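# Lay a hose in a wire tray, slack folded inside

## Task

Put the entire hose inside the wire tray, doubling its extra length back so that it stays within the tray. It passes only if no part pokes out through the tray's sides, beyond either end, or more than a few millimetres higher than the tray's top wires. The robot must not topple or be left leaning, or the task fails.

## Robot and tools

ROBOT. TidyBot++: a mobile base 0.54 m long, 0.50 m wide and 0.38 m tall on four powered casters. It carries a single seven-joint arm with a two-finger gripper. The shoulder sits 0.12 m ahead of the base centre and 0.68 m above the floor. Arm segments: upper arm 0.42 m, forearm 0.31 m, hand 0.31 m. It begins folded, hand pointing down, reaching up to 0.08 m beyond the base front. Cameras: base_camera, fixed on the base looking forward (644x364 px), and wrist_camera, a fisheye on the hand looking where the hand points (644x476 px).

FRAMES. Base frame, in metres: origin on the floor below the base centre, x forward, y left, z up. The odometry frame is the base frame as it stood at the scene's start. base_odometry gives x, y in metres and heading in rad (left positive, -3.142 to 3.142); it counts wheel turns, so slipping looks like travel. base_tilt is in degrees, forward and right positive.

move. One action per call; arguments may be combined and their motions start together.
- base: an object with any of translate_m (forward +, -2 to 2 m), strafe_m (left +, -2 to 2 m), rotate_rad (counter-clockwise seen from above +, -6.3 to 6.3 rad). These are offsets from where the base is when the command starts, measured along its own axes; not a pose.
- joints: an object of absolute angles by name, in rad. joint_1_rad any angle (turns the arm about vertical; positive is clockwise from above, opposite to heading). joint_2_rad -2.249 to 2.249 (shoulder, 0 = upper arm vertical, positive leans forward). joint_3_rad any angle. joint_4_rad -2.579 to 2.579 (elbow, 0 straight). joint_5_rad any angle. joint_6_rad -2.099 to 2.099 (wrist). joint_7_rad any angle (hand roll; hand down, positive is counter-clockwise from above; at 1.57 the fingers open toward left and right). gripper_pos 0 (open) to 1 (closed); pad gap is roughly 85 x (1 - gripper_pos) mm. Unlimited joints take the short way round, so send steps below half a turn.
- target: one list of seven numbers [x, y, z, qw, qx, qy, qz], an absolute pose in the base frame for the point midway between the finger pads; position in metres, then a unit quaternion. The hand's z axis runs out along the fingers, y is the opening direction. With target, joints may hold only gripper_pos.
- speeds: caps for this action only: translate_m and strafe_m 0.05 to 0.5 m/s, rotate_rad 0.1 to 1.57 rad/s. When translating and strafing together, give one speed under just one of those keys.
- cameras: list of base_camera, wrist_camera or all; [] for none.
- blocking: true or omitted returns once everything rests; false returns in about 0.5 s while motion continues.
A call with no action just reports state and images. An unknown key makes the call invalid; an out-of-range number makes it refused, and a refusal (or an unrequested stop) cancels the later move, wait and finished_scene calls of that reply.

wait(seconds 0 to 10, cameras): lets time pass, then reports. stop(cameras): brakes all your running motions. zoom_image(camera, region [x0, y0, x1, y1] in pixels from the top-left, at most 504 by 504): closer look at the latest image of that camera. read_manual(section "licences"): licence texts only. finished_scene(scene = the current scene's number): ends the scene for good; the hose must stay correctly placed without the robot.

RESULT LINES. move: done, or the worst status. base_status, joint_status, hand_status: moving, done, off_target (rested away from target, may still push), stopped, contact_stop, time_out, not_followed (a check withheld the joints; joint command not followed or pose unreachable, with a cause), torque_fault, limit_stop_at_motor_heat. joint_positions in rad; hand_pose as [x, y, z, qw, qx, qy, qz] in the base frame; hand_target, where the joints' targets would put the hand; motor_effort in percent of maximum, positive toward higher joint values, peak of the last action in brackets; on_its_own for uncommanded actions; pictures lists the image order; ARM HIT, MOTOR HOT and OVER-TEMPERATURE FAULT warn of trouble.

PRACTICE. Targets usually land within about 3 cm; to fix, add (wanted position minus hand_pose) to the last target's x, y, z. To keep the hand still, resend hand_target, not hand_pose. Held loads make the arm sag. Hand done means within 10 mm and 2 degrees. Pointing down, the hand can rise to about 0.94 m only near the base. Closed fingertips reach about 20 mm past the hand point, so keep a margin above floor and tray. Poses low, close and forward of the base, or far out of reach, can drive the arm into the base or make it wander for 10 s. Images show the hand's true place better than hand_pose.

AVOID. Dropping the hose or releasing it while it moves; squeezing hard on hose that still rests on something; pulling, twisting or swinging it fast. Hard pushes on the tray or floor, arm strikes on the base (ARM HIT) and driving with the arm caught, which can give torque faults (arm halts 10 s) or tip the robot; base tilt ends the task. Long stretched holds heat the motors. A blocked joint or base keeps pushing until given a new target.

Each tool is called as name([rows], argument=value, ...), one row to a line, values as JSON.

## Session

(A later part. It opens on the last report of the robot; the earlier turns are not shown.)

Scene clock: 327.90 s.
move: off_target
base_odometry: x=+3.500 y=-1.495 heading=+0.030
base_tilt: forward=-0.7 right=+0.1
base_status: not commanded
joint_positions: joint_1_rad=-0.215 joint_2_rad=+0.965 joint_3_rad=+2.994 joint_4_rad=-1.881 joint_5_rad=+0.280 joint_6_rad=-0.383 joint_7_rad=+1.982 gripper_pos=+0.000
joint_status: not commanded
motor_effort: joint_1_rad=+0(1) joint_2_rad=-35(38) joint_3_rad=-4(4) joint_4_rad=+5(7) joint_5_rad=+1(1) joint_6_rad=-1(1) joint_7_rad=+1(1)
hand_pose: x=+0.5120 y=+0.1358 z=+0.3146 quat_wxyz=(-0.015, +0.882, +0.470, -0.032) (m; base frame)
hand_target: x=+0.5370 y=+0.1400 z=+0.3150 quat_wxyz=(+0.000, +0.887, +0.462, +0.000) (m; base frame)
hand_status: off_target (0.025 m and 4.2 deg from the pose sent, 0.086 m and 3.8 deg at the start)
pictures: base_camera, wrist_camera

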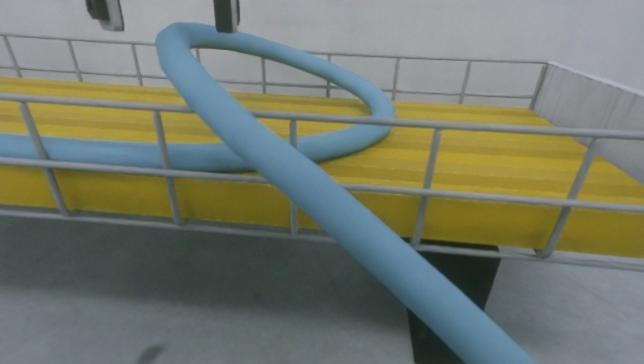

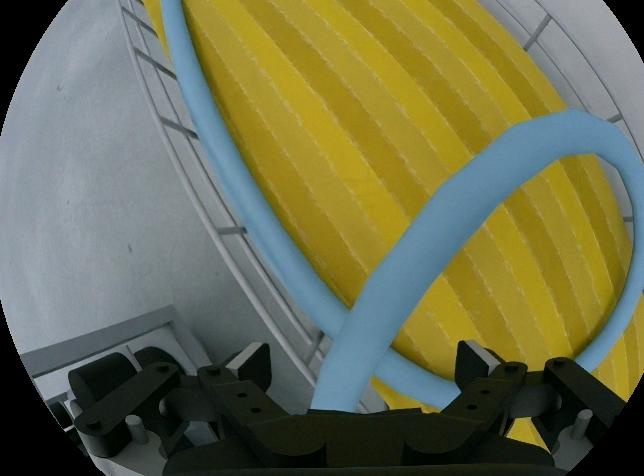

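move(target=[0.537, 0.138, 0.285, 0, 0.93, 0.367, 0])

move(joints={"gripper_pos": 0.9})

Scene clock: 330.80 s.
move: off_target
base_odometry: x=+3.500 y=-1.495 heading=+0.030
base_tilt: forward=-0.7 right=+0.1
base_status: not commanded
joint_positions: joint_1_rad=-0.246 joint_2_rad=+1.030 joint_3_rad=+3.050 joint_4_rad=-1.866 joint_5_rad=+0.251 joint_6_rad=-0.316 joint_7_rad=+1.859 gripper_pos=+0.000
joint_status: not commanded
motor_effort: joint_1_rad=-1(1) joint_2_rad=-36(38) joint_3_rad=-3(4) joint_4_rad=+5(6) joint_5_rad=+0(1) joint_6_rad=-1(2) joint_7_rad=+0(1)
hand_pose: x=+0.5171 y=+0.1292 z=+0.2850 quat_wxyz=(-0.004, +0.916, +0.401, -0.029) (m; base frame)
hand_target: x=+0.5370 y=+0.1380 z=+0.2850 quat_wxyz=(+0.000, +0.930, +0.367, +0.000) (m; base frame)
hand_status: off_target (0.022 m and 5.4 deg from the pose sent, 0.039 m and 13.6 deg at the start)
pictures: base_camera, wrist_camera

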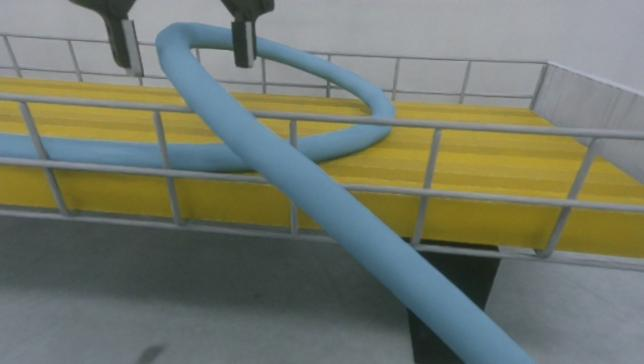

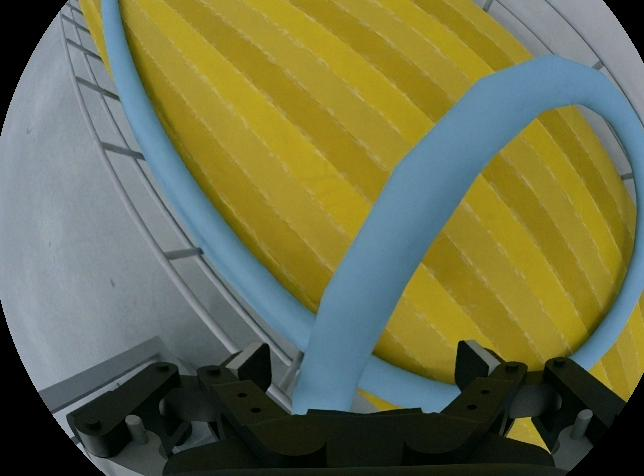

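Scene clock: 331.83 s.
move: off_target
base_odometry: x=+3.500 y=-1.495 heading=+0.030
base_tilt: forward=-0.6 right=+0.1
base_status: not commanded
joint_positions: joint_1_rad=-0.267 joint_2_rad=+1.030 joint_3_rad=+3.046 joint_4_rad=-1.867 joint_5_rad=+0.248 joint_6_rad=-0.313 joint_7_rad=+1.852 gripper_pos=+0.719
joint_status: gripper_pos off_target (ended at +0.719, target +0.900)
motor_effort: joint_1_rad=+2(3) joint_2_rad=-37(37) joint_3_rad=+1(4) joint_4_rad=+7(8) joint_5_rad=+2(3) joint_6_rad=+1(2) joint_7_rad=+1(1)
hand_pose: x=+0.5135 y=+0.1401 z=+0.2850 quat_wxyz=(-0.006, +0.913, +0.407, -0.028) (m; base frame)
hand_target: x=+0.5370 y=+0.1380 z=+0.2850 quat_wxyz=(+0.000, +0.930, +0.367, +0.000) (m; base frame)
hand_status: not commanded
pictures: base_camera, wrist_camera

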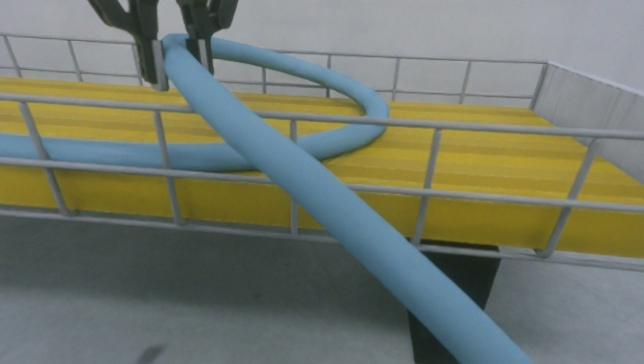

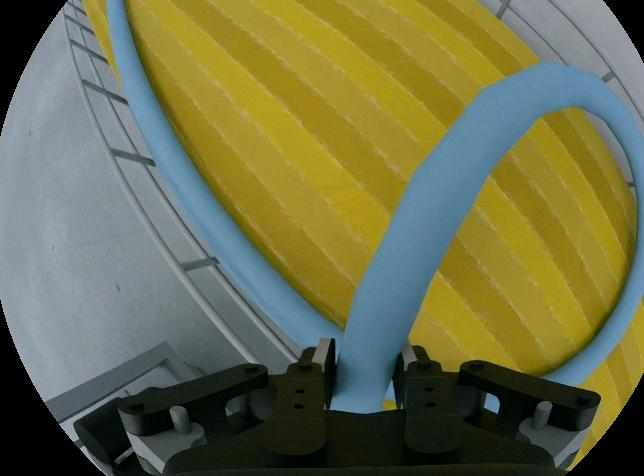

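move(target=[0.50, 0.12, 0.6, 0, 0.93, 0.367, 0])

move(target=[0.46, 0.10, 0.84, 0, 0.93, 0.367, 0])

Scene clock: 338.13 s.
move: off_target
base_odometry: x=+3.500 y=-1.495 heading=+0.030
base_tilt: forward=-0.7 right=+0.0
base_status: not commanded
joint_positions: joint_1_rad=-0.192 joint_2_rad=+0.365 joint_3_rad=+2.981 joint_4_rad=-1.819 joint_5_rad=+0.092 joint_6_rad=-0.943 joint_7_rad=+1.880 gripper_pos=+0.746
joint_status: not commanded
motor_effort: joint_1_rad=+0(2) joint_2_rad=-29(42) joint_3_rad=+0(2) joint_4_rad=+16(16) joint_5_rad=+3(4) joint_6_rad=-1(2) joint_7_rad=+0(1)
hand_pose: x=+0.5118 y=+0.1228 z=+0.5849 quat_wxyz=(+0.009, +0.939, +0.345, +0.011) (m; base frame)
hand_target: x=+0.5000 y=+0.1200 z=+0.6000 quat_wxyz=(+0.000, +0.930, +0.367, +0.000) (m; base frame)
hand_status: off_target (0.019 m and 3.1 deg from the pose sent, 0.316 m and 6.0 deg at the start)
pictures: base_camera, wrist_camera

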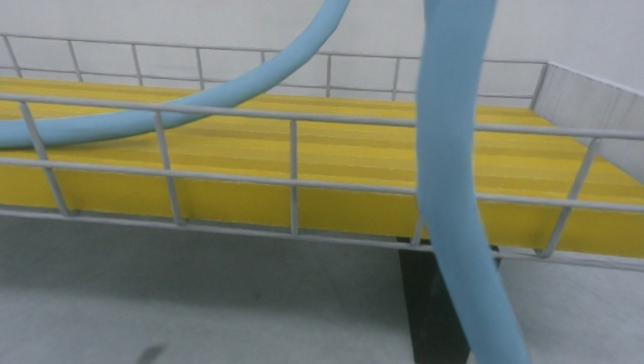

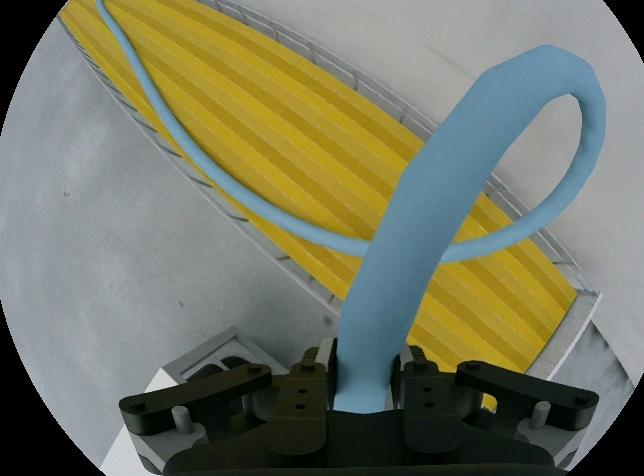

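Scene clock: 340.17 s.
move: off_target
base_odometry: x=+3.500 y=-1.495 heading=+0.030
base_tilt: forward=-0.7 right=+0.1
base_status: not commanded
joint_positions: joint_1_rad=-0.188 joint_2_rad=+0.142 joint_3_rad=+2.981 joint_4_rad=-1.313 joint_5_rad=+0.034 joint_6_rad=-1.679 joint_7_rad=+1.952 gripper_pos=+0.746
joint_status: not commanded
motor_effort: joint_1_rad=+0(1) joint_2_rad=-24(31) joint_3_rad=+0(2) joint_4_rad=+19(20) joint_5_rad=+3(4) joint_6_rad=+0(2) joint_7_rad=+1(1)
hand_pose: x=+0.4729 y=+0.1149 z=+0.8244 quat_wxyz=(+0.006, +0.935, +0.354, +0.005) (m; base frame)
hand_target: x=+0.4600 y=+0.1000 z=+0.8400 quat_wxyz=(+0.000, +0.930, +0.367, +0.000) (m; base frame)
hand_status: off_target (0.025 m and 1.8 deg from the pose sent, 0.261 m and 3.1 deg at the start)
pictures: base_camera, wrist_camera

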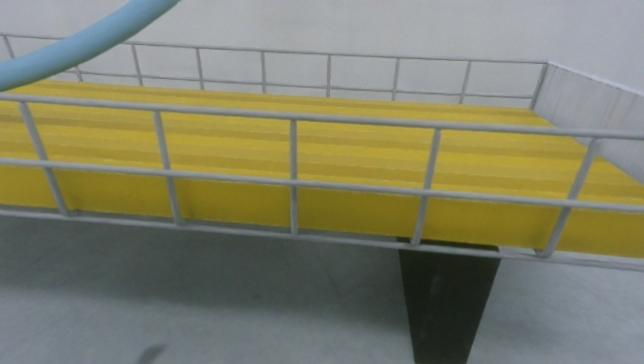

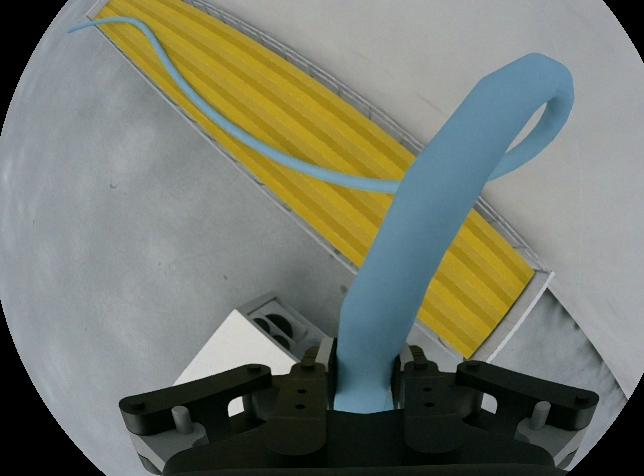

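move()

Scene clock: 350.77 s.
base_odometry: x=+3.500 y=-1.495 heading=+0.030
base_tilt: forward=-0.6 right=+0.1
base_status: not commanded
joint_positions: joint_1_rad=-0.188 joint_2_rad=+0.142 joint_3_rad=+2.981 joint_4_rad=-1.313 joint_5_rad=+0.034 joint_6_rad=-1.682 joint_7_rad=+1.952 gripper_pos=+0.746
joint_status: not commanded
motor_effort: joint_1_rad=+0(1) joint_2_rad=-24(31) joint_3_rad=+0(2) joint_4_rad=+20(20) joint_5_rad=+4(4) joint_6_rad=+0(2) joint_7_rad=+0(1)
hand_pose: x=+0.4721 y=+0.1146 z=+0.8244 quat_wxyz=(+0.006, +0.935, +0.354, +0.003) (m; base frame)
hand_target: x=+0.4600 y=+0.1000 z=+0.8400 quat_wxyz=(+0.000, +0.930, +0.367, +0.000) (m; base frame)
hand_status: off_target (0.025 m and 1.8 deg from the pose sent, 0.261 m and 3.1 deg at the start)
pictures: base_camera, wrist_camera

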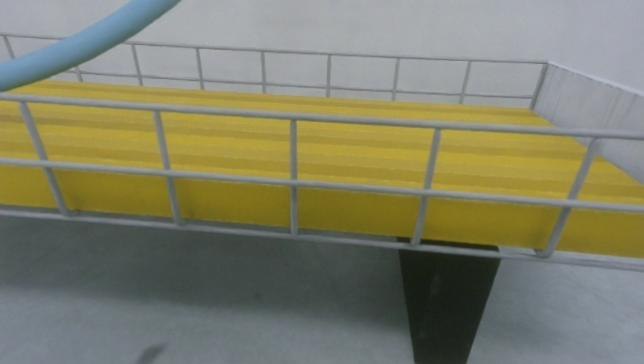

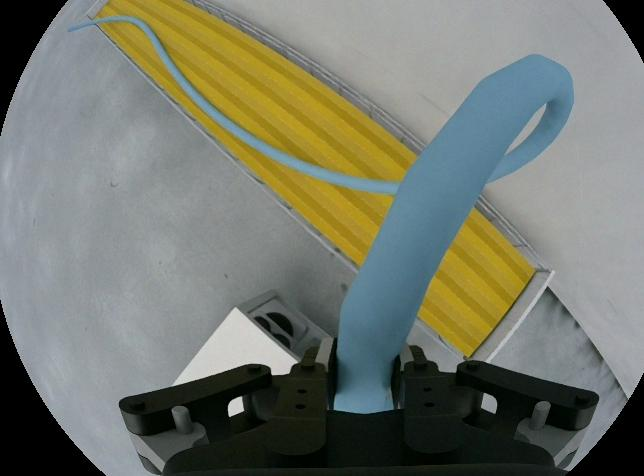

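move(target=[0.58, 0.05, 0.81, 0, 1, 0, 0])

move(target=[0.64, 0.0, 0.79, 0, 0.9, -0.436, 0])

Scene clock: 361.97 s.
move: off_target
base_odometry: x=+3.500 y=-1.495 heading=+0.030
base_tilt: forward=-0.7 right=+0.1
base_status: not commanded
joint_positions: joint_1_rad=-0.137 joint_2_rad=+0.399 joint_3_rad=+3.132 joint_4_rad=-1.066 joint_5_rad=+0.009 joint_6_rad=-1.684 joint_7_rad=+1.536 gripper_pos=+0.746
joint_status: not commanded
motor_effort: joint_1_rad=+1(2) joint_2_rad=-34(38) joint_3_rad=+1(1) joint_4_rad=+19(20) joint_5_rad=+4(5) joint_6_rad=+0(1) joint_7_rad=+1(2)
hand_pose: x=+0.5878 y=+0.0667 z=+0.7918 quat_wxyz=(+0.003, +0.998, +0.055, -0.003) (m; base frame)
hand_target: x=+0.5800 y=+0.0500 z=+0.8100 quat_wxyz=(+0.000, +1.000, +0.000, +0.000) (m; base frame)
hand_status: off_target (0.026 m and 6.3 deg from the pose sent, 0.127 m and 41.5 deg at the start)
pictures: base_camera, wrist_camera

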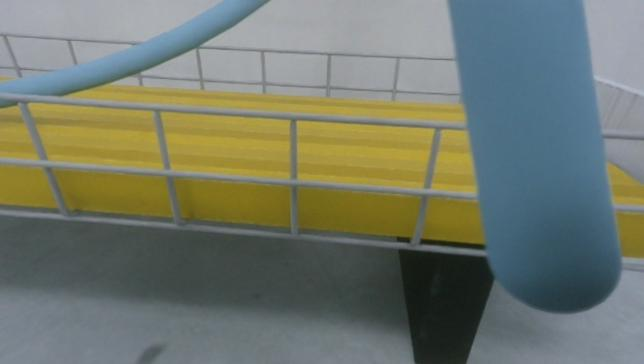

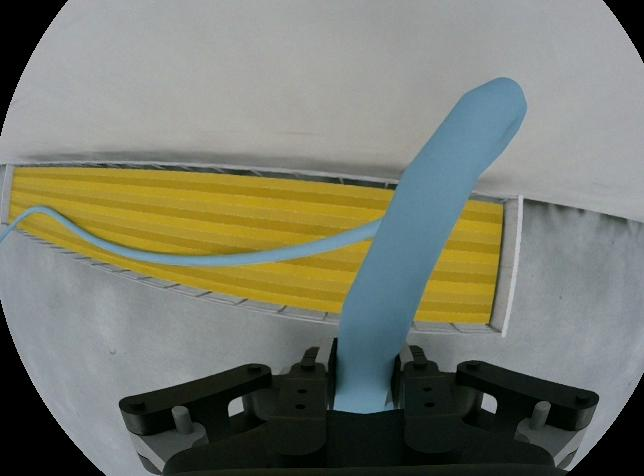

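Scene clock: 363.53 s.
move: off_target
base_odometry: x=+3.500 y=-1.495 heading=+0.030
base_tilt: forward=-0.7 right=+0.2
base_status: not commanded
joint_positions: joint_1_rad=-0.107 joint_2_rad=+0.546 joint_3_rad=+3.300 joint_4_rad=-0.886 joint_5_rad=-0.077 joint_6_rad=-1.696 joint_7_rad=+0.795 gripper_pos=+0.746
joint_status: not commanded
motor_effort: joint_1_rad=+1(2) joint_2_rad=-39(42) joint_3_rad=+2(2) joint_4_rad=+18(20) joint_5_rad=+4(5) joint_6_rad=-1(1) joint_7_rad=+1(2)
hand_pose: x=+0.6547 y=+0.0174 z=+0.7745 quat_wxyz=(-0.001, +0.922, -0.386, +0.010) (m; base frame)
hand_target: x=+0.6400 y=+0.0000 z=+0.7900 quat_wxyz=(+0.000, +0.900, -0.436, +0.000) (m; base frame)
hand_status: off_target (0.028 m and 6.3 deg from the pose sent, 0.085 m and 58.0 deg at the start)
pictures: base_camera, wrist_camera

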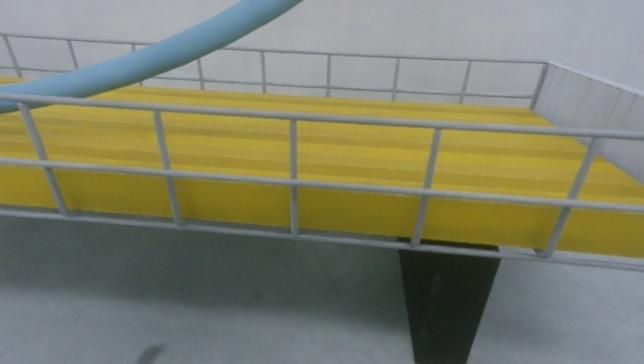

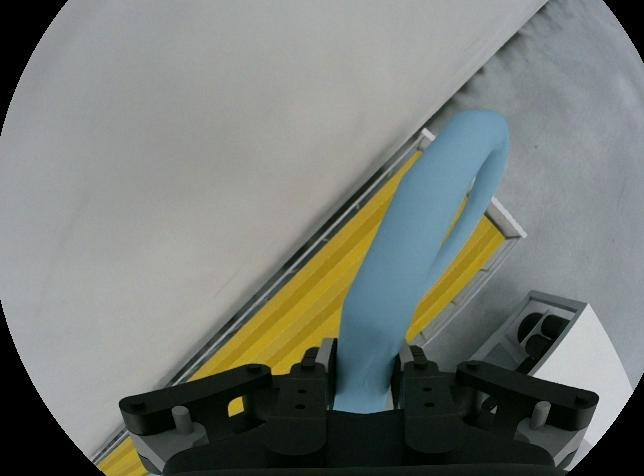

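move(target=[0.69, 0.03, 0.72, 0, 0.74, -0.672, 0])

move(target=[0.69, 0.06, 0.58, 0, 0.707, -0.707, 0])

Scene clock: 367.27 s.
move: off_target
base_odometry: x=+3.500 y=-1.495 heading=+0.030
base_tilt: forward=-0.7 right=+0.2
base_status: not commanded
joint_positions: joint_1_rad=-0.151 joint_2_rad=+0.687 joint_3_rad=+3.393 joint_4_rad=-0.875 joint_5_rad=-0.138 joint_6_rad=-1.662 joint_7_rad=+0.208 gripper_pos=+0.746
joint_status: not commanded
motor_effort: joint_1_rad=+0(2) joint_2_rad=-43(47) joint_3_rad=+2(3) joint_4_rad=+17(19) joint_5_rad=+3(4) joint_6_rad=-3(3) joint_7_rad=+1(1)
hand_pose: x=+0.6781 y=+0.0233 z=+0.7023 quat_wxyz=(+0.028, +0.763, -0.646, -0.020) (m; base frame)
hand_target: x=+0.6900 y=+0.0300 z=+0.7200 quat_wxyz=(+0.000, +0.740, -0.672, +0.000) (m; base frame)
hand_status: off_target (0.022 m and 5.7 deg from the pose sent, 0.066 m and 39.0 deg at the start)
pictures: base_camera, wrist_camera

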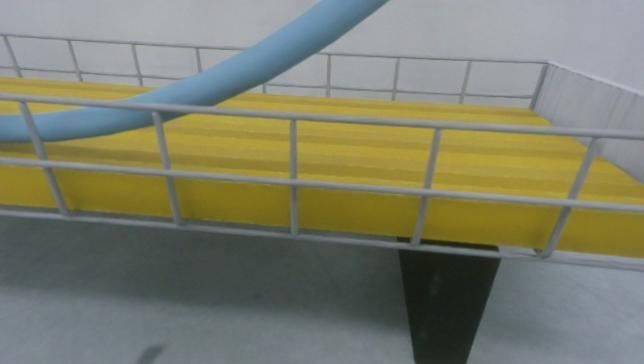

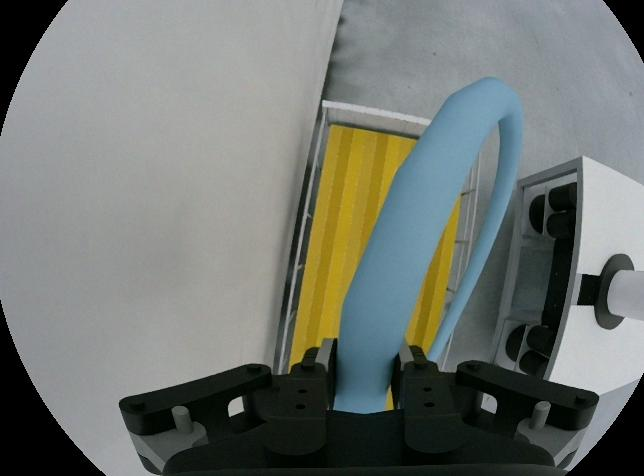

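Scene clock: 369.00 s.
move: off_target
base_odometry: x=+3.500 y=-1.495 heading=+0.030
base_tilt: forward=-0.7 right=+0.1
base_status: not commanded
joint_positions: joint_1_rad=-0.252 joint_2_rad=+0.739 joint_3_rad=+3.448 joint_4_rad=-1.180 joint_5_rad=-0.193 joint_6_rad=-1.290 joint_7_rad=+0.127 gripper_pos=+0.747
joint_status: not commanded
motor_effort: joint_1_rad=+0(1) joint_2_rad=-42(44) joint_3_rad=+3(3) joint_4_rad=+15(18) joint_5_rad=+1(3) joint_6_rad=-2(3) joint_7_rad=+0(1)
hand_pose: x=+0.6828 y=+0.0523 z=+0.5811 quat_wxyz=(+0.020, +0.737, -0.675, -0.007) (m; base frame)
hand_target: x=+0.6900 y=+0.0600 z=+0.5800 quat_wxyz=(+0.000, +0.707, -0.707, +0.000) (m; base frame)
hand_status: off_target (0.011 m and 5.6 deg from the pose sent, 0.128 m and 10.3 deg at the start)
pictures: base_camera, wrist_camera

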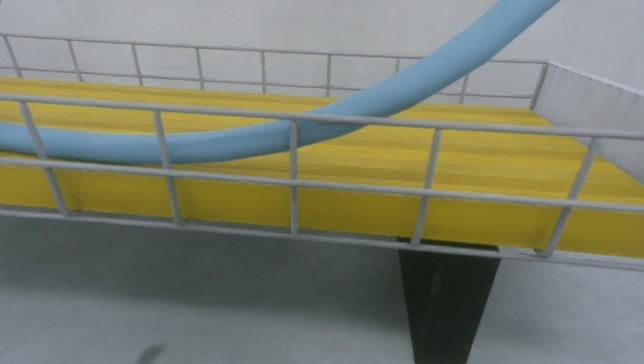

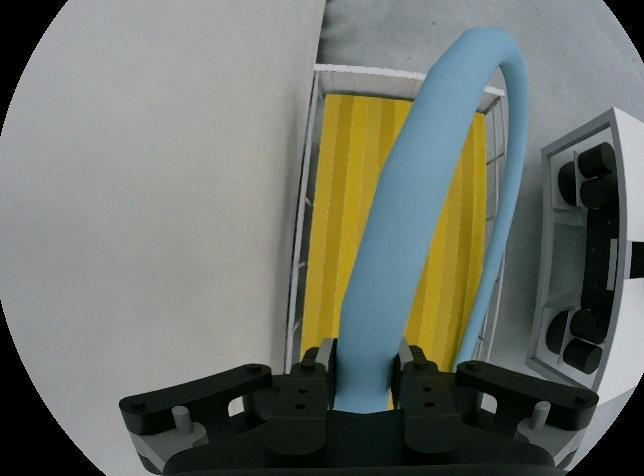

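move(target=[0.725, 0.16, 0.42, 0, 0.656, -0.755, 0])

Scene clock: 371.93 s.
move: off_target
base_odometry: x=+3.500 y=-1.495 heading=+0.030
base_tilt: forward=-0.7 right=+0.1
base_status: not commanded
joint_positions: joint_1_rad=-0.397 joint_2_rad=+1.047 joint_3_rad=+3.470 joint_4_rad=-1.117 joint_5_rad=-0.294 joint_6_rad=-1.092 joint_7_rad=-0.103 gripper_pos=+0.749
joint_status: not commanded
motor_effort: joint_1_rad=+0(3) joint_2_rad=-45(48) joint_3_rad=+3(4) joint_4_rad=+12(16) joint_5_rad=-1(1) joint_6_rad=-1(3) joint_7_rad=-2(2)
hand_pose: x=+0.7060 y=+0.1445 z=+0.4155 quat_wxyz=(+0.036, +0.695, -0.718, -0.008) (m; base frame)
hand_target: x=+0.7250 y=+0.1600 z=+0.4200 quat_wxyz=(+0.000, +0.656, -0.755, +0.000) (m; base frame)
hand_status: off_target (0.025 m and 7.4 deg from the pose sent, 0.198 m and 13.3 deg at the start)
pictures: base_camera, wrist_camera

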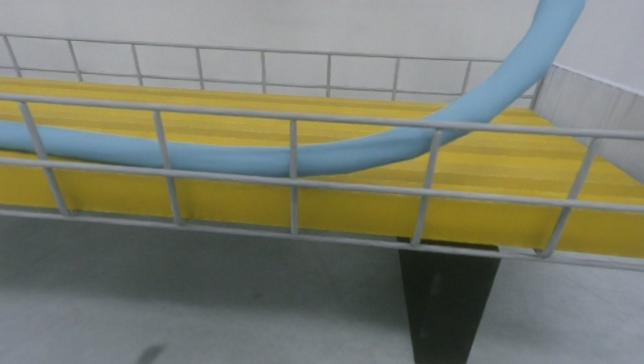

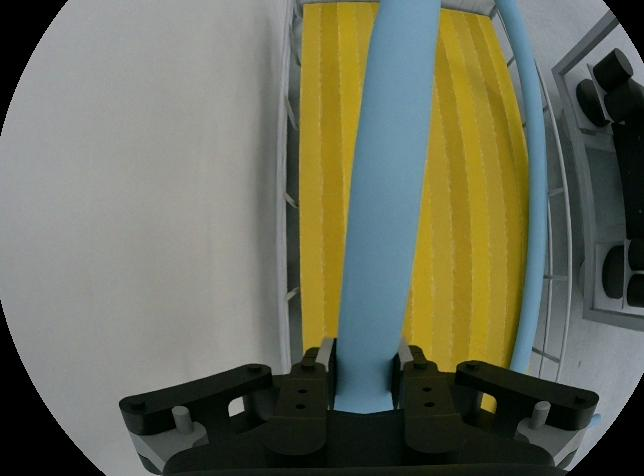

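zoom_image(camera="wrist_camera", region=[450, 250, 644, 476])

Scaled by 2.230.

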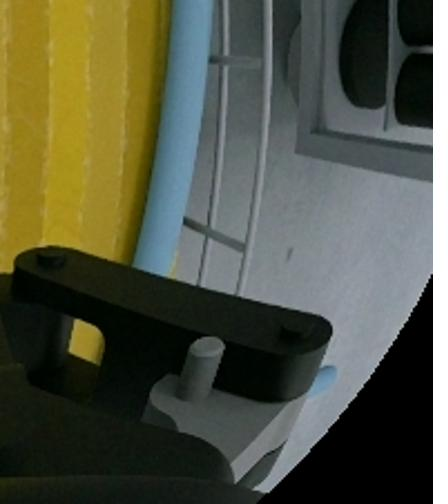

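move(target=[0.70, 0.16, 0.55, 0, 0.60, -0.80, 0], cameras=["wrist_camera"])

move(target=[0.70, 0.16, 0.53, 0, 0.438, -0.899, 0])

Scene clock: 381.73 s.
move: off_target
base_odometry: x=+3.500 y=-1.495 heading=+0.030
base_tilt: forward=-0.7 right=+0.1
base_status: not commanded
joint_positions: joint_1_rad=-0.425 joint_2_rad=+0.843 joint_3_rad=+3.497 joint_4_rad=-1.113 joint_5_rad=-0.295 joint_6_rad=-1.194 joint_7_rad=-0.289 gripper_pos=+0.749
joint_status: not commanded
motor_effort: joint_1_rad=-1(1) joint_2_rad=-45(51) joint_3_rad=+2(4) joint_4_rad=+15(16) joint_5_rad=-1(2) joint_6_rad=+0(2) joint_7_rad=-1(2)
hand_pose: x=+0.7138 y=+0.1628 z=+0.5421 quat_wxyz=(-0.019, +0.630, -0.776, +0.004) (m; base frame)
hand_target: x=+0.7000 y=+0.1600 z=+0.5500 quat_wxyz=(+0.000, +0.600, -0.800, +0.000) (m; base frame)
hand_status: off_target (0.016 m and 4.9 deg from the pose sent, 0.136 m and 15.0 deg at the start)
pictures: wrist_camera

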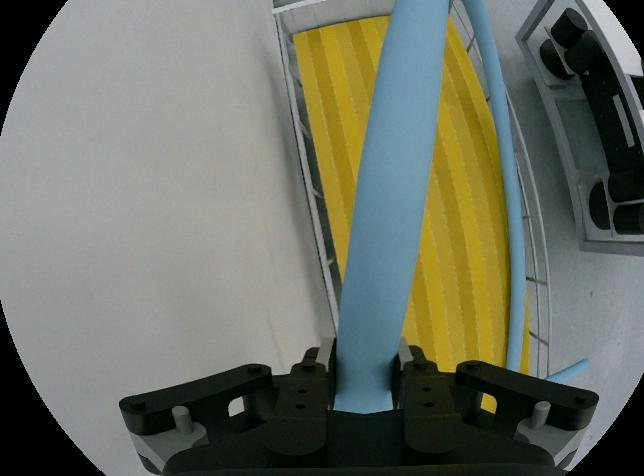

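Scene clock: 382.90 s.
move: off_target
base_odometry: x=+3.500 y=-1.495 heading=+0.030
base_tilt: forward=-0.6 right=+0.1
base_status: not commanded
joint_positions: joint_1_rad=-0.457 joint_2_rad=+0.859 joint_3_rad=+3.568 joint_4_rad=-1.123 joint_5_rad=-0.315 joint_6_rad=-1.194 joint_7_rad=-0.620 gripper_pos=+0.751
joint_status: not commanded
motor_effort: joint_1_rad=+0(1) joint_2_rad=-44(46) joint_3_rad=+4(4) joint_4_rad=+15(16) joint_5_rad=-2(2) joint_6_rad=-1(1) joint_7_rad=-2(3)
hand_pose: x=+0.7136 y=+0.1508 z=+0.5350 quat_wxyz=(-0.009, +0.484, -0.875, +0.017) (m; base frame)
hand_target: x=+0.7000 y=+0.1600 z=+0.5300 quat_wxyz=(+0.000, +0.438, -0.899, +0.000) (m; base frame)
hand_status: off_target (0.017 m and 6.3 deg from the pose sent, 0.019 m and 26.3 deg at the start)
pictures: base_camera, wrist_camera

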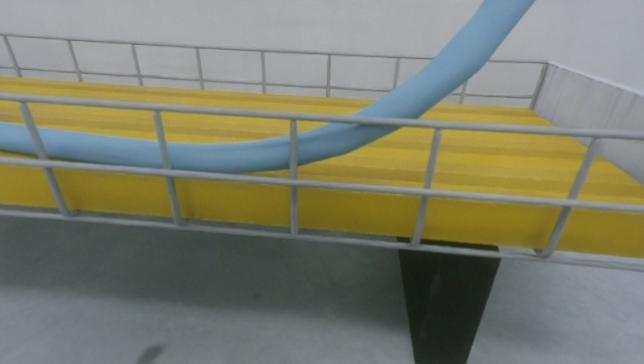

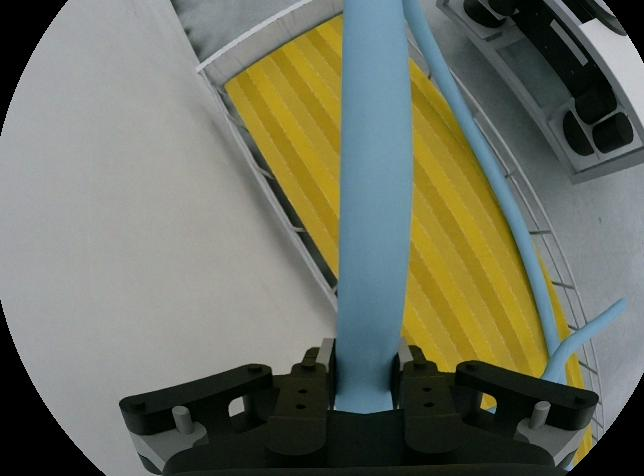

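move(target=[0.69, 0.16, 0.53, 0, 0.19, -0.982, 0], cameras=["wrist_camera"])

Scene clock: 386.47 s.
move: off_target
base_odometry: x=+3.500 y=-1.495 heading=+0.030
base_tilt: forward=-0.6 right=+0.1
base_status: not commanded
joint_positions: joint_1_rad=-0.513 joint_2_rad=+0.859 joint_3_rad=+3.666 joint_4_rad=-1.166 joint_5_rad=-0.370 joint_6_rad=-1.194 joint_7_rad=-1.085 gripper_pos=+0.754
joint_status: not commanded
motor_effort: joint_1_rad=+0(0) joint_2_rad=-42(44) joint_3_rad=+5(5) joint_4_rad=+14(16) joint_5_rad=-2(2) joint_6_rad=-1(1) joint_7_rad=-2(3)
hand_pose: x=+0.7032 y=+0.1452 z=+0.5321 quat_wxyz=(-0.007, +0.249, -0.968, +0.024) (m; base frame)
hand_target: x=+0.6900 y=+0.1600 z=+0.5300 quat_wxyz=(+0.000, +0.190, -0.982, +0.000) (m; base frame)
hand_status: off_target (0.020 m and 7.4 deg from the pose sent, 0.026 m and 36.0 deg at the start)
pictures: wrist_camera

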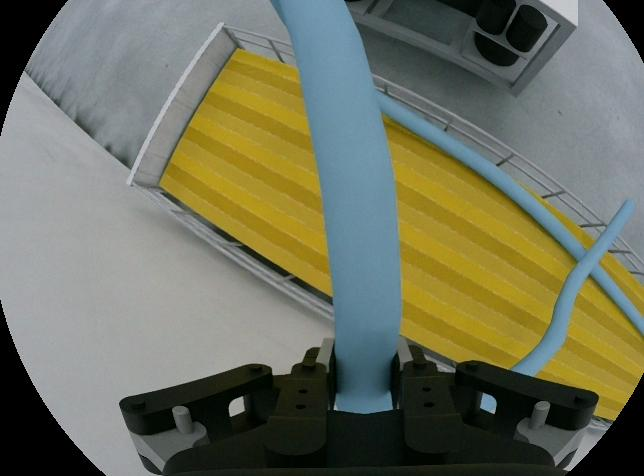

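move(target=[0.69, 0.15, 0.36, 0, 0.42, -0.907, 0])

Scene clock: 393.57 s.
move: off_target
base_odometry: x=+3.500 y=-1.495 heading=+0.030
base_tilt: forward=-0.6 right=+0.1
base_status: not commanded
joint_positions: joint_1_rad=-0.491 joint_2_rad=+1.075 joint_3_rad=+3.635 joint_4_rad=-1.267 joint_5_rad=-0.476 joint_6_rad=-0.904 joint_7_rad=-0.647 gripper_pos=+0.754
joint_status: not commanded
motor_effort: joint_1_rad=-1(4) joint_2_rad=-41(45) joint_3_rad=+3(5) joint_4_rad=+9(14) joint_5_rad=-2(3) joint_6_rad=-3(4) joint_7_rad=-3(3)
hand_pose: x=+0.7060 y=+0.1307 z=+0.3784 quat_wxyz=(+0.002, +0.416, -0.909, +0.031) (m; base frame)
hand_target: x=+0.6900 y=+0.1500 z=+0.3600 quat_wxyz=(+0.000, +0.420, -0.907, +0.000) (m; base frame)
hand_status: off_target (0.031 m and 3.6 deg from the pose sent, 0.173 m and 21.1 deg at the start)
pictures: base_camera, wrist_camera

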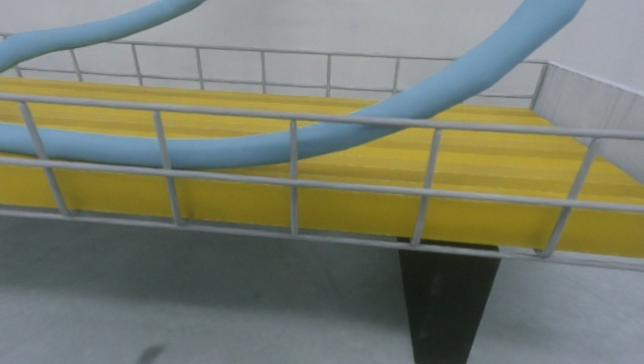

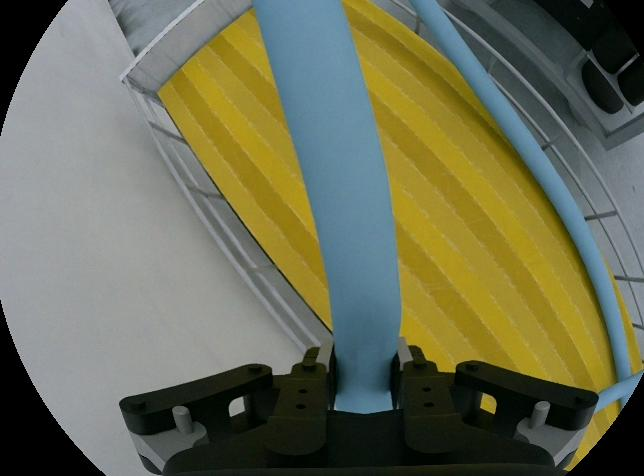

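move(target=[0.685, 0.17, 0.23, 0, 0.50, -0.866, 0])

Scene clock: 396.70 s.
move: off_target
base_odometry: x=+3.500 y=-1.495 heading=+0.030
base_tilt: forward=-0.7 right=+0.1
base_status: not commanded
joint_positions: joint_1_rad=-0.491 joint_2_rad=+1.304 joint_3_rad=+3.568 joint_4_rad=-1.211 joint_5_rad=-0.549 joint_6_rad=-0.746 joint_7_rad=-0.469 gripper_pos=+0.754
joint_status: not commanded
motor_effort: joint_1_rad=-1(3) joint_2_rad=-41(44) joint_3_rad=+3(4) joint_4_rad=+4(8) joint_5_rad=-2(2) joint_6_rad=-3(4) joint_7_rad=-3(3)
hand_pose: x=+0.6933 y=+0.1527 z=+0.2477 quat_wxyz=(+0.011, +0.499, -0.866, +0.023) (m; base frame)
hand_target: x=+0.6850 y=+0.1700 z=+0.2300 quat_wxyz=(+0.000, +0.500, -0.866, +0.000) (m; base frame)
hand_status: off_target (0.026 m and 2.9 deg from the pose sent, 0.155 m and 11.4 deg at the start)
pictures: base_camera, wrist_camera

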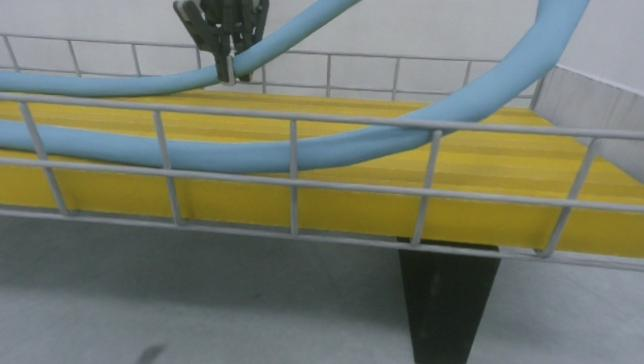

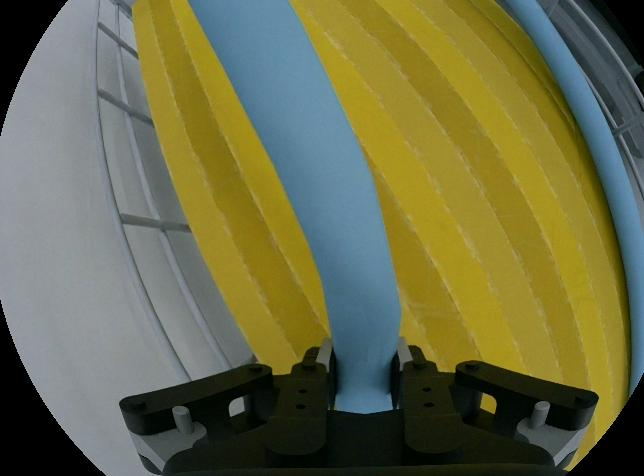

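move(target=[0.68, 0.18, 0.205, 0, 0.50, -0.866, 0], cameras=["base_camera"])

move(joints={"gripper_pos": 0.45})

Scene clock: 399.87 s.
move: off_target
base_odometry: x=+3.500 y=-1.495 heading=+0.030
base_tilt: forward=-0.7 right=+0.1
base_status: not commanded
joint_positions: joint_1_rad=-0.491 joint_2_rad=+1.333 joint_3_rad=+3.568 joint_4_rad=-1.191 joint_5_rad=-0.567 joint_6_rad=-0.724 joint_7_rad=-0.468 gripper_pos=+0.754
joint_status: not commanded
motor_effort: joint_1_rad=-3(4) joint_2_rad=-39(41) joint_3_rad=+1(3) joint_4_rad=+5(6) joint_5_rad=-3(3) joint_6_rad=-3(3) joint_7_rad=-3(3)
hand_pose: x=+0.6984 y=+0.1555 z=+0.2338 quat_wxyz=(+0.004, +0.498, -0.867, +0.025) (m; base frame)
hand_target: x=+0.6800 y=+0.1800 z=+0.2050 quat_wxyz=(+0.000, +0.500, -0.866, +0.000) (m; base frame)
hand_status: off_target (0.042 m and 2.9 deg from the pose sent, 0.052 m and 2.9 deg at the start)
pictures: base_camera

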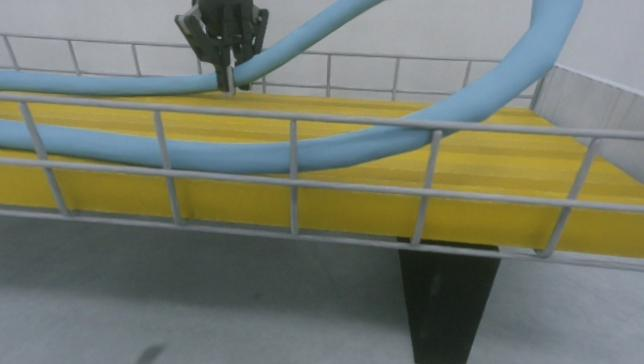

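Scene clock: 400.77 s.
move: done
base_odometry: x=+3.500 y=-1.495 heading=+0.030
base_tilt: forward=-0.8 right=+0.1
base_status: not commanded
joint_positions: joint_1_rad=-0.491 joint_2_rad=+1.360 joint_3_rad=+3.556 joint_4_rad=-1.190 joint_5_rad=-0.594 joint_6_rad=-0.716 joint_7_rad=-0.468 gripper_pos=+0.450
joint_status: all done
motor_effort: joint_1_rad=-1(3) joint_2_rad=-42(45) joint_3_rad=+4(5) joint_4_rad=+6(7) joint_5_rad=+0(3) joint_6_rad=-4(5) joint_7_rad=-1(3)
hand_pose: x=+0.6879 y=+0.1618 z=+0.2170 quat_wxyz=(+0.008, +0.491, -0.871, +0.013) (m; base frame)
hand_target: x=+0.6800 y=+0.1800 z=+0.2050 quat_wxyz=(+0.000, +0.500, -0.866, +0.000) (m; base frame)
hand_status: not commanded
pictures: base_camera, wrist_camera

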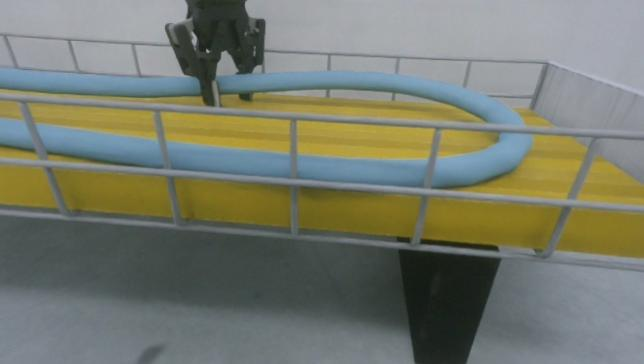

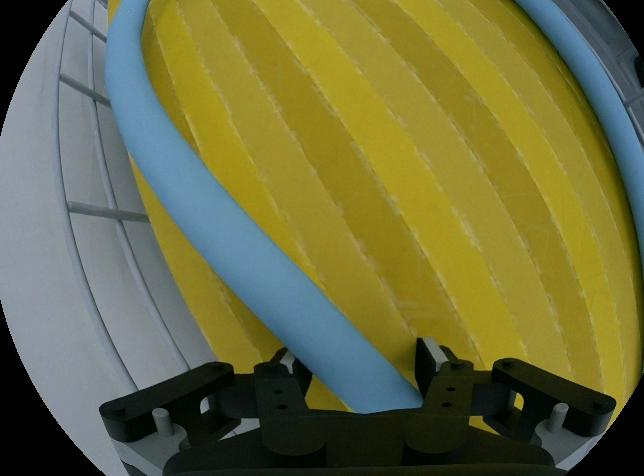

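move(target=[0.66, 0.17, 0.40, 0, 0.50, -0.866, 0], cameras=[])

move(target=[0.55, 0.25, 0.70, 0, 0.924, 0.383, 0])

Scene clock: 404.23 s.
move: off_target
base_odometry: x=+3.500 y=-1.495 heading=+0.030
base_tilt: forward=-0.8 right=+0.1
base_status: not commanded
joint_positions: joint_1_rad=-0.526 joint_2_rad=+0.984 joint_3_rad=+3.579 joint_4_rad=-1.375 joint_5_rad=-0.523 joint_6_rad=-0.804 joint_7_rad=-0.468 gripper_pos=+0.450
joint_status: not commanded
motor_effort: joint_1_rad=-1(1) joint_2_rad=-43(48) joint_3_rad=+4(5) joint_4_rad=+9(11) joint_5_rad=-1(1) joint_6_rad=-3(4) joint_7_rad=-1(2)
hand_pose: x=+0.6943 y=+0.1781 z=+0.4013 quat_wxyz=(-0.045, +0.492, -0.869, +0.006) (m; base frame)
hand_target: x=+0.6600 y=+0.1700 z=+0.4000 quat_wxyz=(+0.000, +0.500, -0.866, +0.000) (m; base frame)
hand_status: off_target (0.035 m and 5.3 deg from the pose sent, 0.185 m and 2.2 deg at the start)
pictures: none
No camera images: "cameras" was empty.

Scene clock: 407.13 s.
move: off_target
base_odometry: x=+3.500 y=-1.495 heading=+0.030
base_tilt: forward=-0.8 right=+0.1
base_status: not commanded
joint_positions: joint_1_rad=-0.442 joint_2_rad=+0.479 joint_3_rad=+2.991 joint_4_rad=-1.259 joint_5_rad=+0.038 joint_6_rad=-1.369 joint_7_rad=+1.700 gripper_pos=+0.450
joint_status: not commanded
motor_effort: joint_1_rad=+0(4) joint_2_rad=-34(45) joint_3_rad=-3(4) joint_4_rad=+17(17) joint_5_rad=+0(1) joint_6_rad=+0(3) joint_7_rad=+1(1)
hand_pose: x=+0.5554 y=+0.2700 z=+0.6942 quat_wxyz=(-0.020, +0.937, +0.348, +0.016) (m; base frame)
hand_target: x=+0.5500 y=+0.2500 z=+0.7000 quat_wxyz=(+0.000, +0.924, +0.383, +0.000) (m; base frame)
hand_status: off_target (0.021 m and 5.2 deg from the pose sent, 0.339 m and 166.0 deg at the start)
pictures: base_camera, wrist_camera

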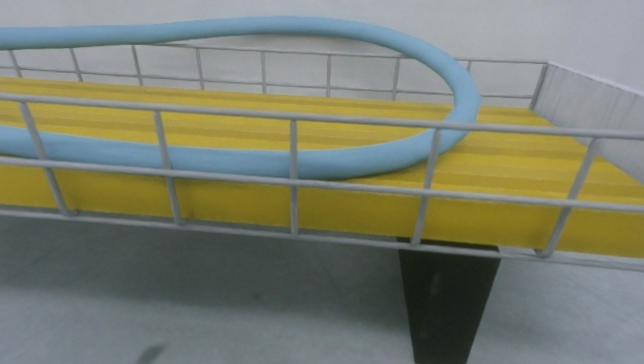

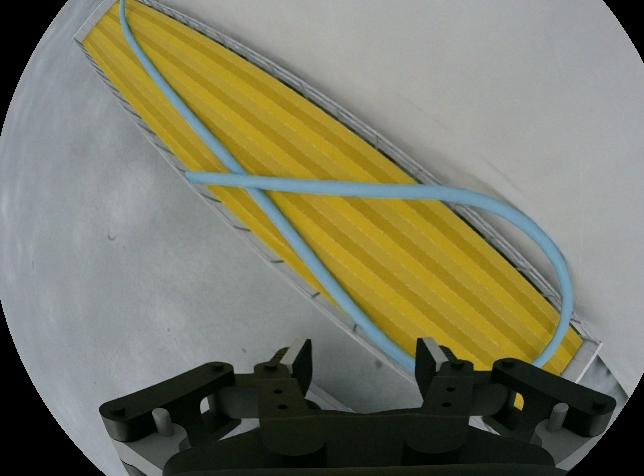

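move(base={"strafe_m": 0.5}, target=[0.50, 0.02, 0.60, 0, 0.91, -0.415, 0])

Scene clock: 415.93 s.
move: off_target
base_odometry: x=+3.485 y=-0.995 heading=+0.031
base_tilt: forward=-0.7 right=+0.0
base_status: done
joint_positions: joint_1_rad=-0.195 joint_2_rad=+0.309 joint_3_rad=+3.281 joint_4_rad=-1.851 joint_5_rad=-0.019 joint_6_rad=-1.039 joint_7_rad=+0.792 gripper_pos=+0.450
joint_status: not commanded
motor_effort: joint_1_rad=+0(4) joint_2_rad=-24(34) joint_3_rad=+0(4) joint_4_rad=+14(17) joint_5_rad=+1(2) joint_6_rad=-1(1) joint_7_rad=+0(1)
hand_pose: x=+0.4914 y=+0.0264 z=+0.5977 quat_wxyz=(+0.023, +0.934, -0.356, -0.019) (m; base frame)
hand_target: x=+0.5000 y=+0.0200 z=+0.6000 quat_wxyz=(+0.000, +0.910, -0.415, +0.000) (m; base frame)
hand_status: off_target (0.011 m and 8.1 deg from the pose sent, 0.273 m and 89.8 deg at the start)
pictures: base_camera, wrist_camera

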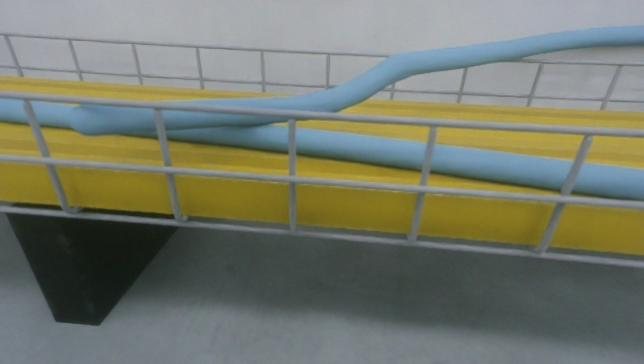

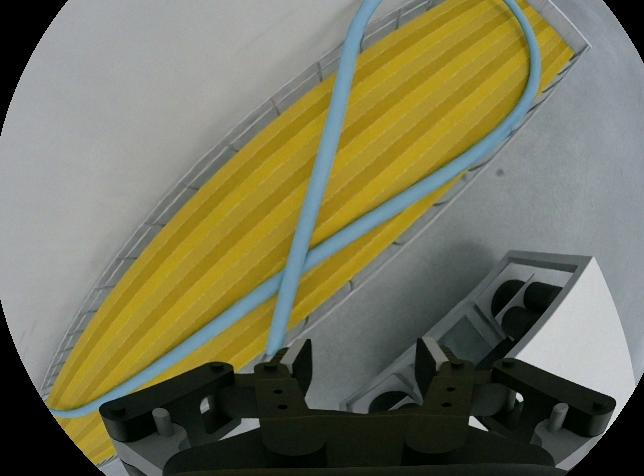

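move(target=[0.48, 0.16, 0.38, 0, 0.848, -0.53, 0])

Scene clock: 421.53 s.
move: off_target
base_odometry: x=+3.485 y=-0.995 heading=+0.031
base_tilt: forward=-0.7 right=+0.1
base_status: not commanded
joint_positions: joint_1_rad=-0.599 joint_2_rad=+0.766 joint_3_rad=+3.407 joint_4_rad=-2.031 joint_5_rad=-0.500 joint_6_rad=-0.449 joint_7_rad=+0.620 gripper_pos=+0.450
joint_status: not commanded
motor_effort: joint_1_rad=-1(2) joint_2_rad=-31(33) joint_3_rad=+2(3) joint_4_rad=+6(14) joint_5_rad=+1(1) joint_6_rad=-1(1) joint_7_rad=+0(1)
hand_pose: x=+0.4711 y=+0.1644 z=+0.3826 quat_wxyz=(+0.007, +0.875, -0.484, -0.022) (m; base frame)
hand_target: x=+0.4800 y=+0.1600 z=+0.3800 quat_wxyz=(+0.000, +0.848, -0.530, +0.000) (m; base frame)
hand_status: off_target (0.010 m and 6.7 deg from the pose sent, 0.256 m and 22.6 deg at the start)
pictures: base_camera, wrist_camera

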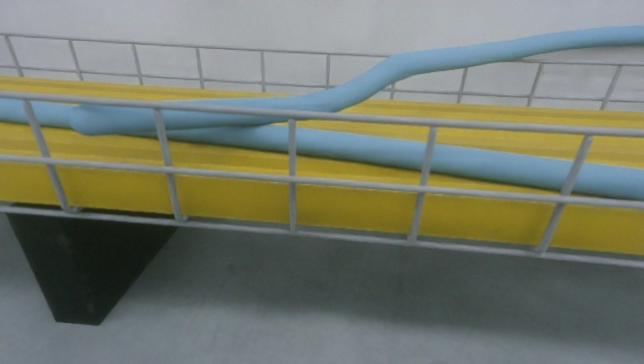

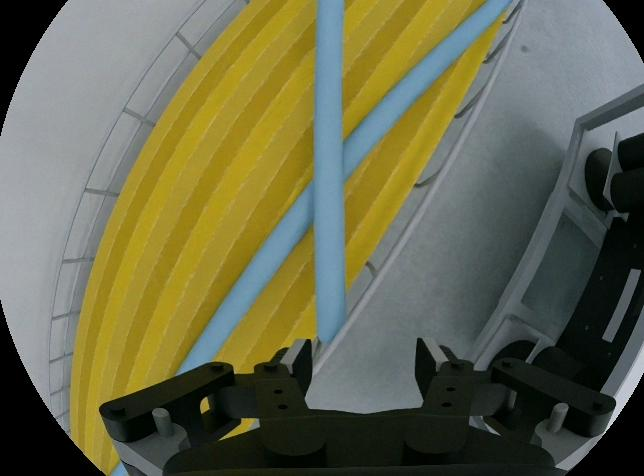

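move(target=[0.508, 0.152, 0.30, 0, 0.848, -0.53, 0])

Scene clock: 426.20 s.
move: off_target
base_odometry: x=+3.485 y=-0.995 heading=+0.031
base_tilt: forward=-0.7 right=+0.1
base_status: not commanded
joint_positions: joint_1_rad=-0.527 joint_2_rad=+0.982 joint_3_rad=+3.364 joint_4_rad=-1.964 joint_5_rad=-0.611 joint_6_rad=-0.328 joint_7_rad=+0.635 gripper_pos=+0.450
joint_status: not commanded
motor_effort: joint_1_rad=+0(1) joint_2_rad=-34(36) joint_3_rad=+2(3) joint_4_rad=+4(7) joint_5_rad=+1(1) joint_6_rad=-1(1) joint_7_rad=+0(1)
hand_pose: x=+0.4853 y=+0.1436 z=+0.3000 quat_wxyz=(+0.026, +0.844, -0.536, -0.019) (m; base frame)
hand_target: x=+0.5080 y=+0.1520 z=+0.3000 quat_wxyz=(+0.000, +0.848, -0.530, +0.000) (m; base frame)
hand_status: off_target (0.024 m and 3.8 deg from the pose sent, 0.091 m and 6.7 deg at the start)
pictures: base_camera, wrist_camera

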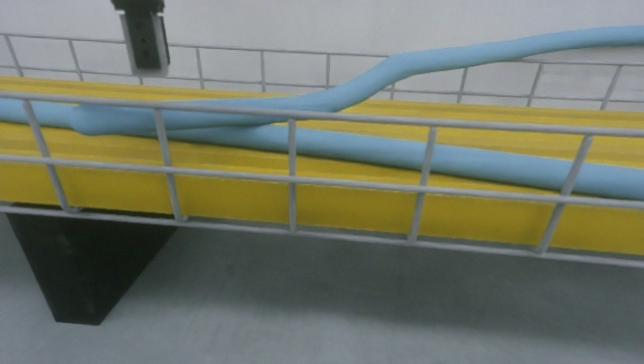

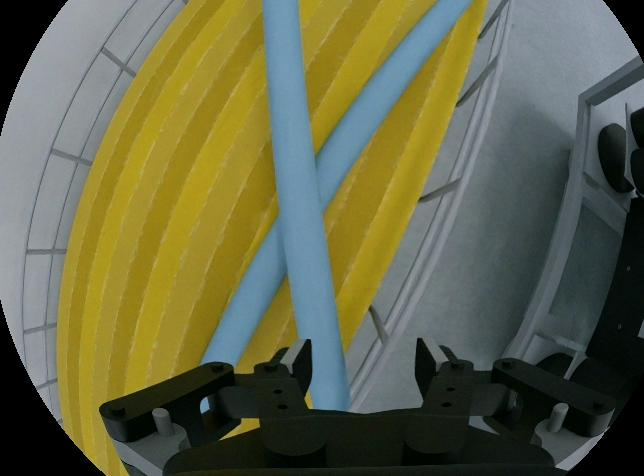

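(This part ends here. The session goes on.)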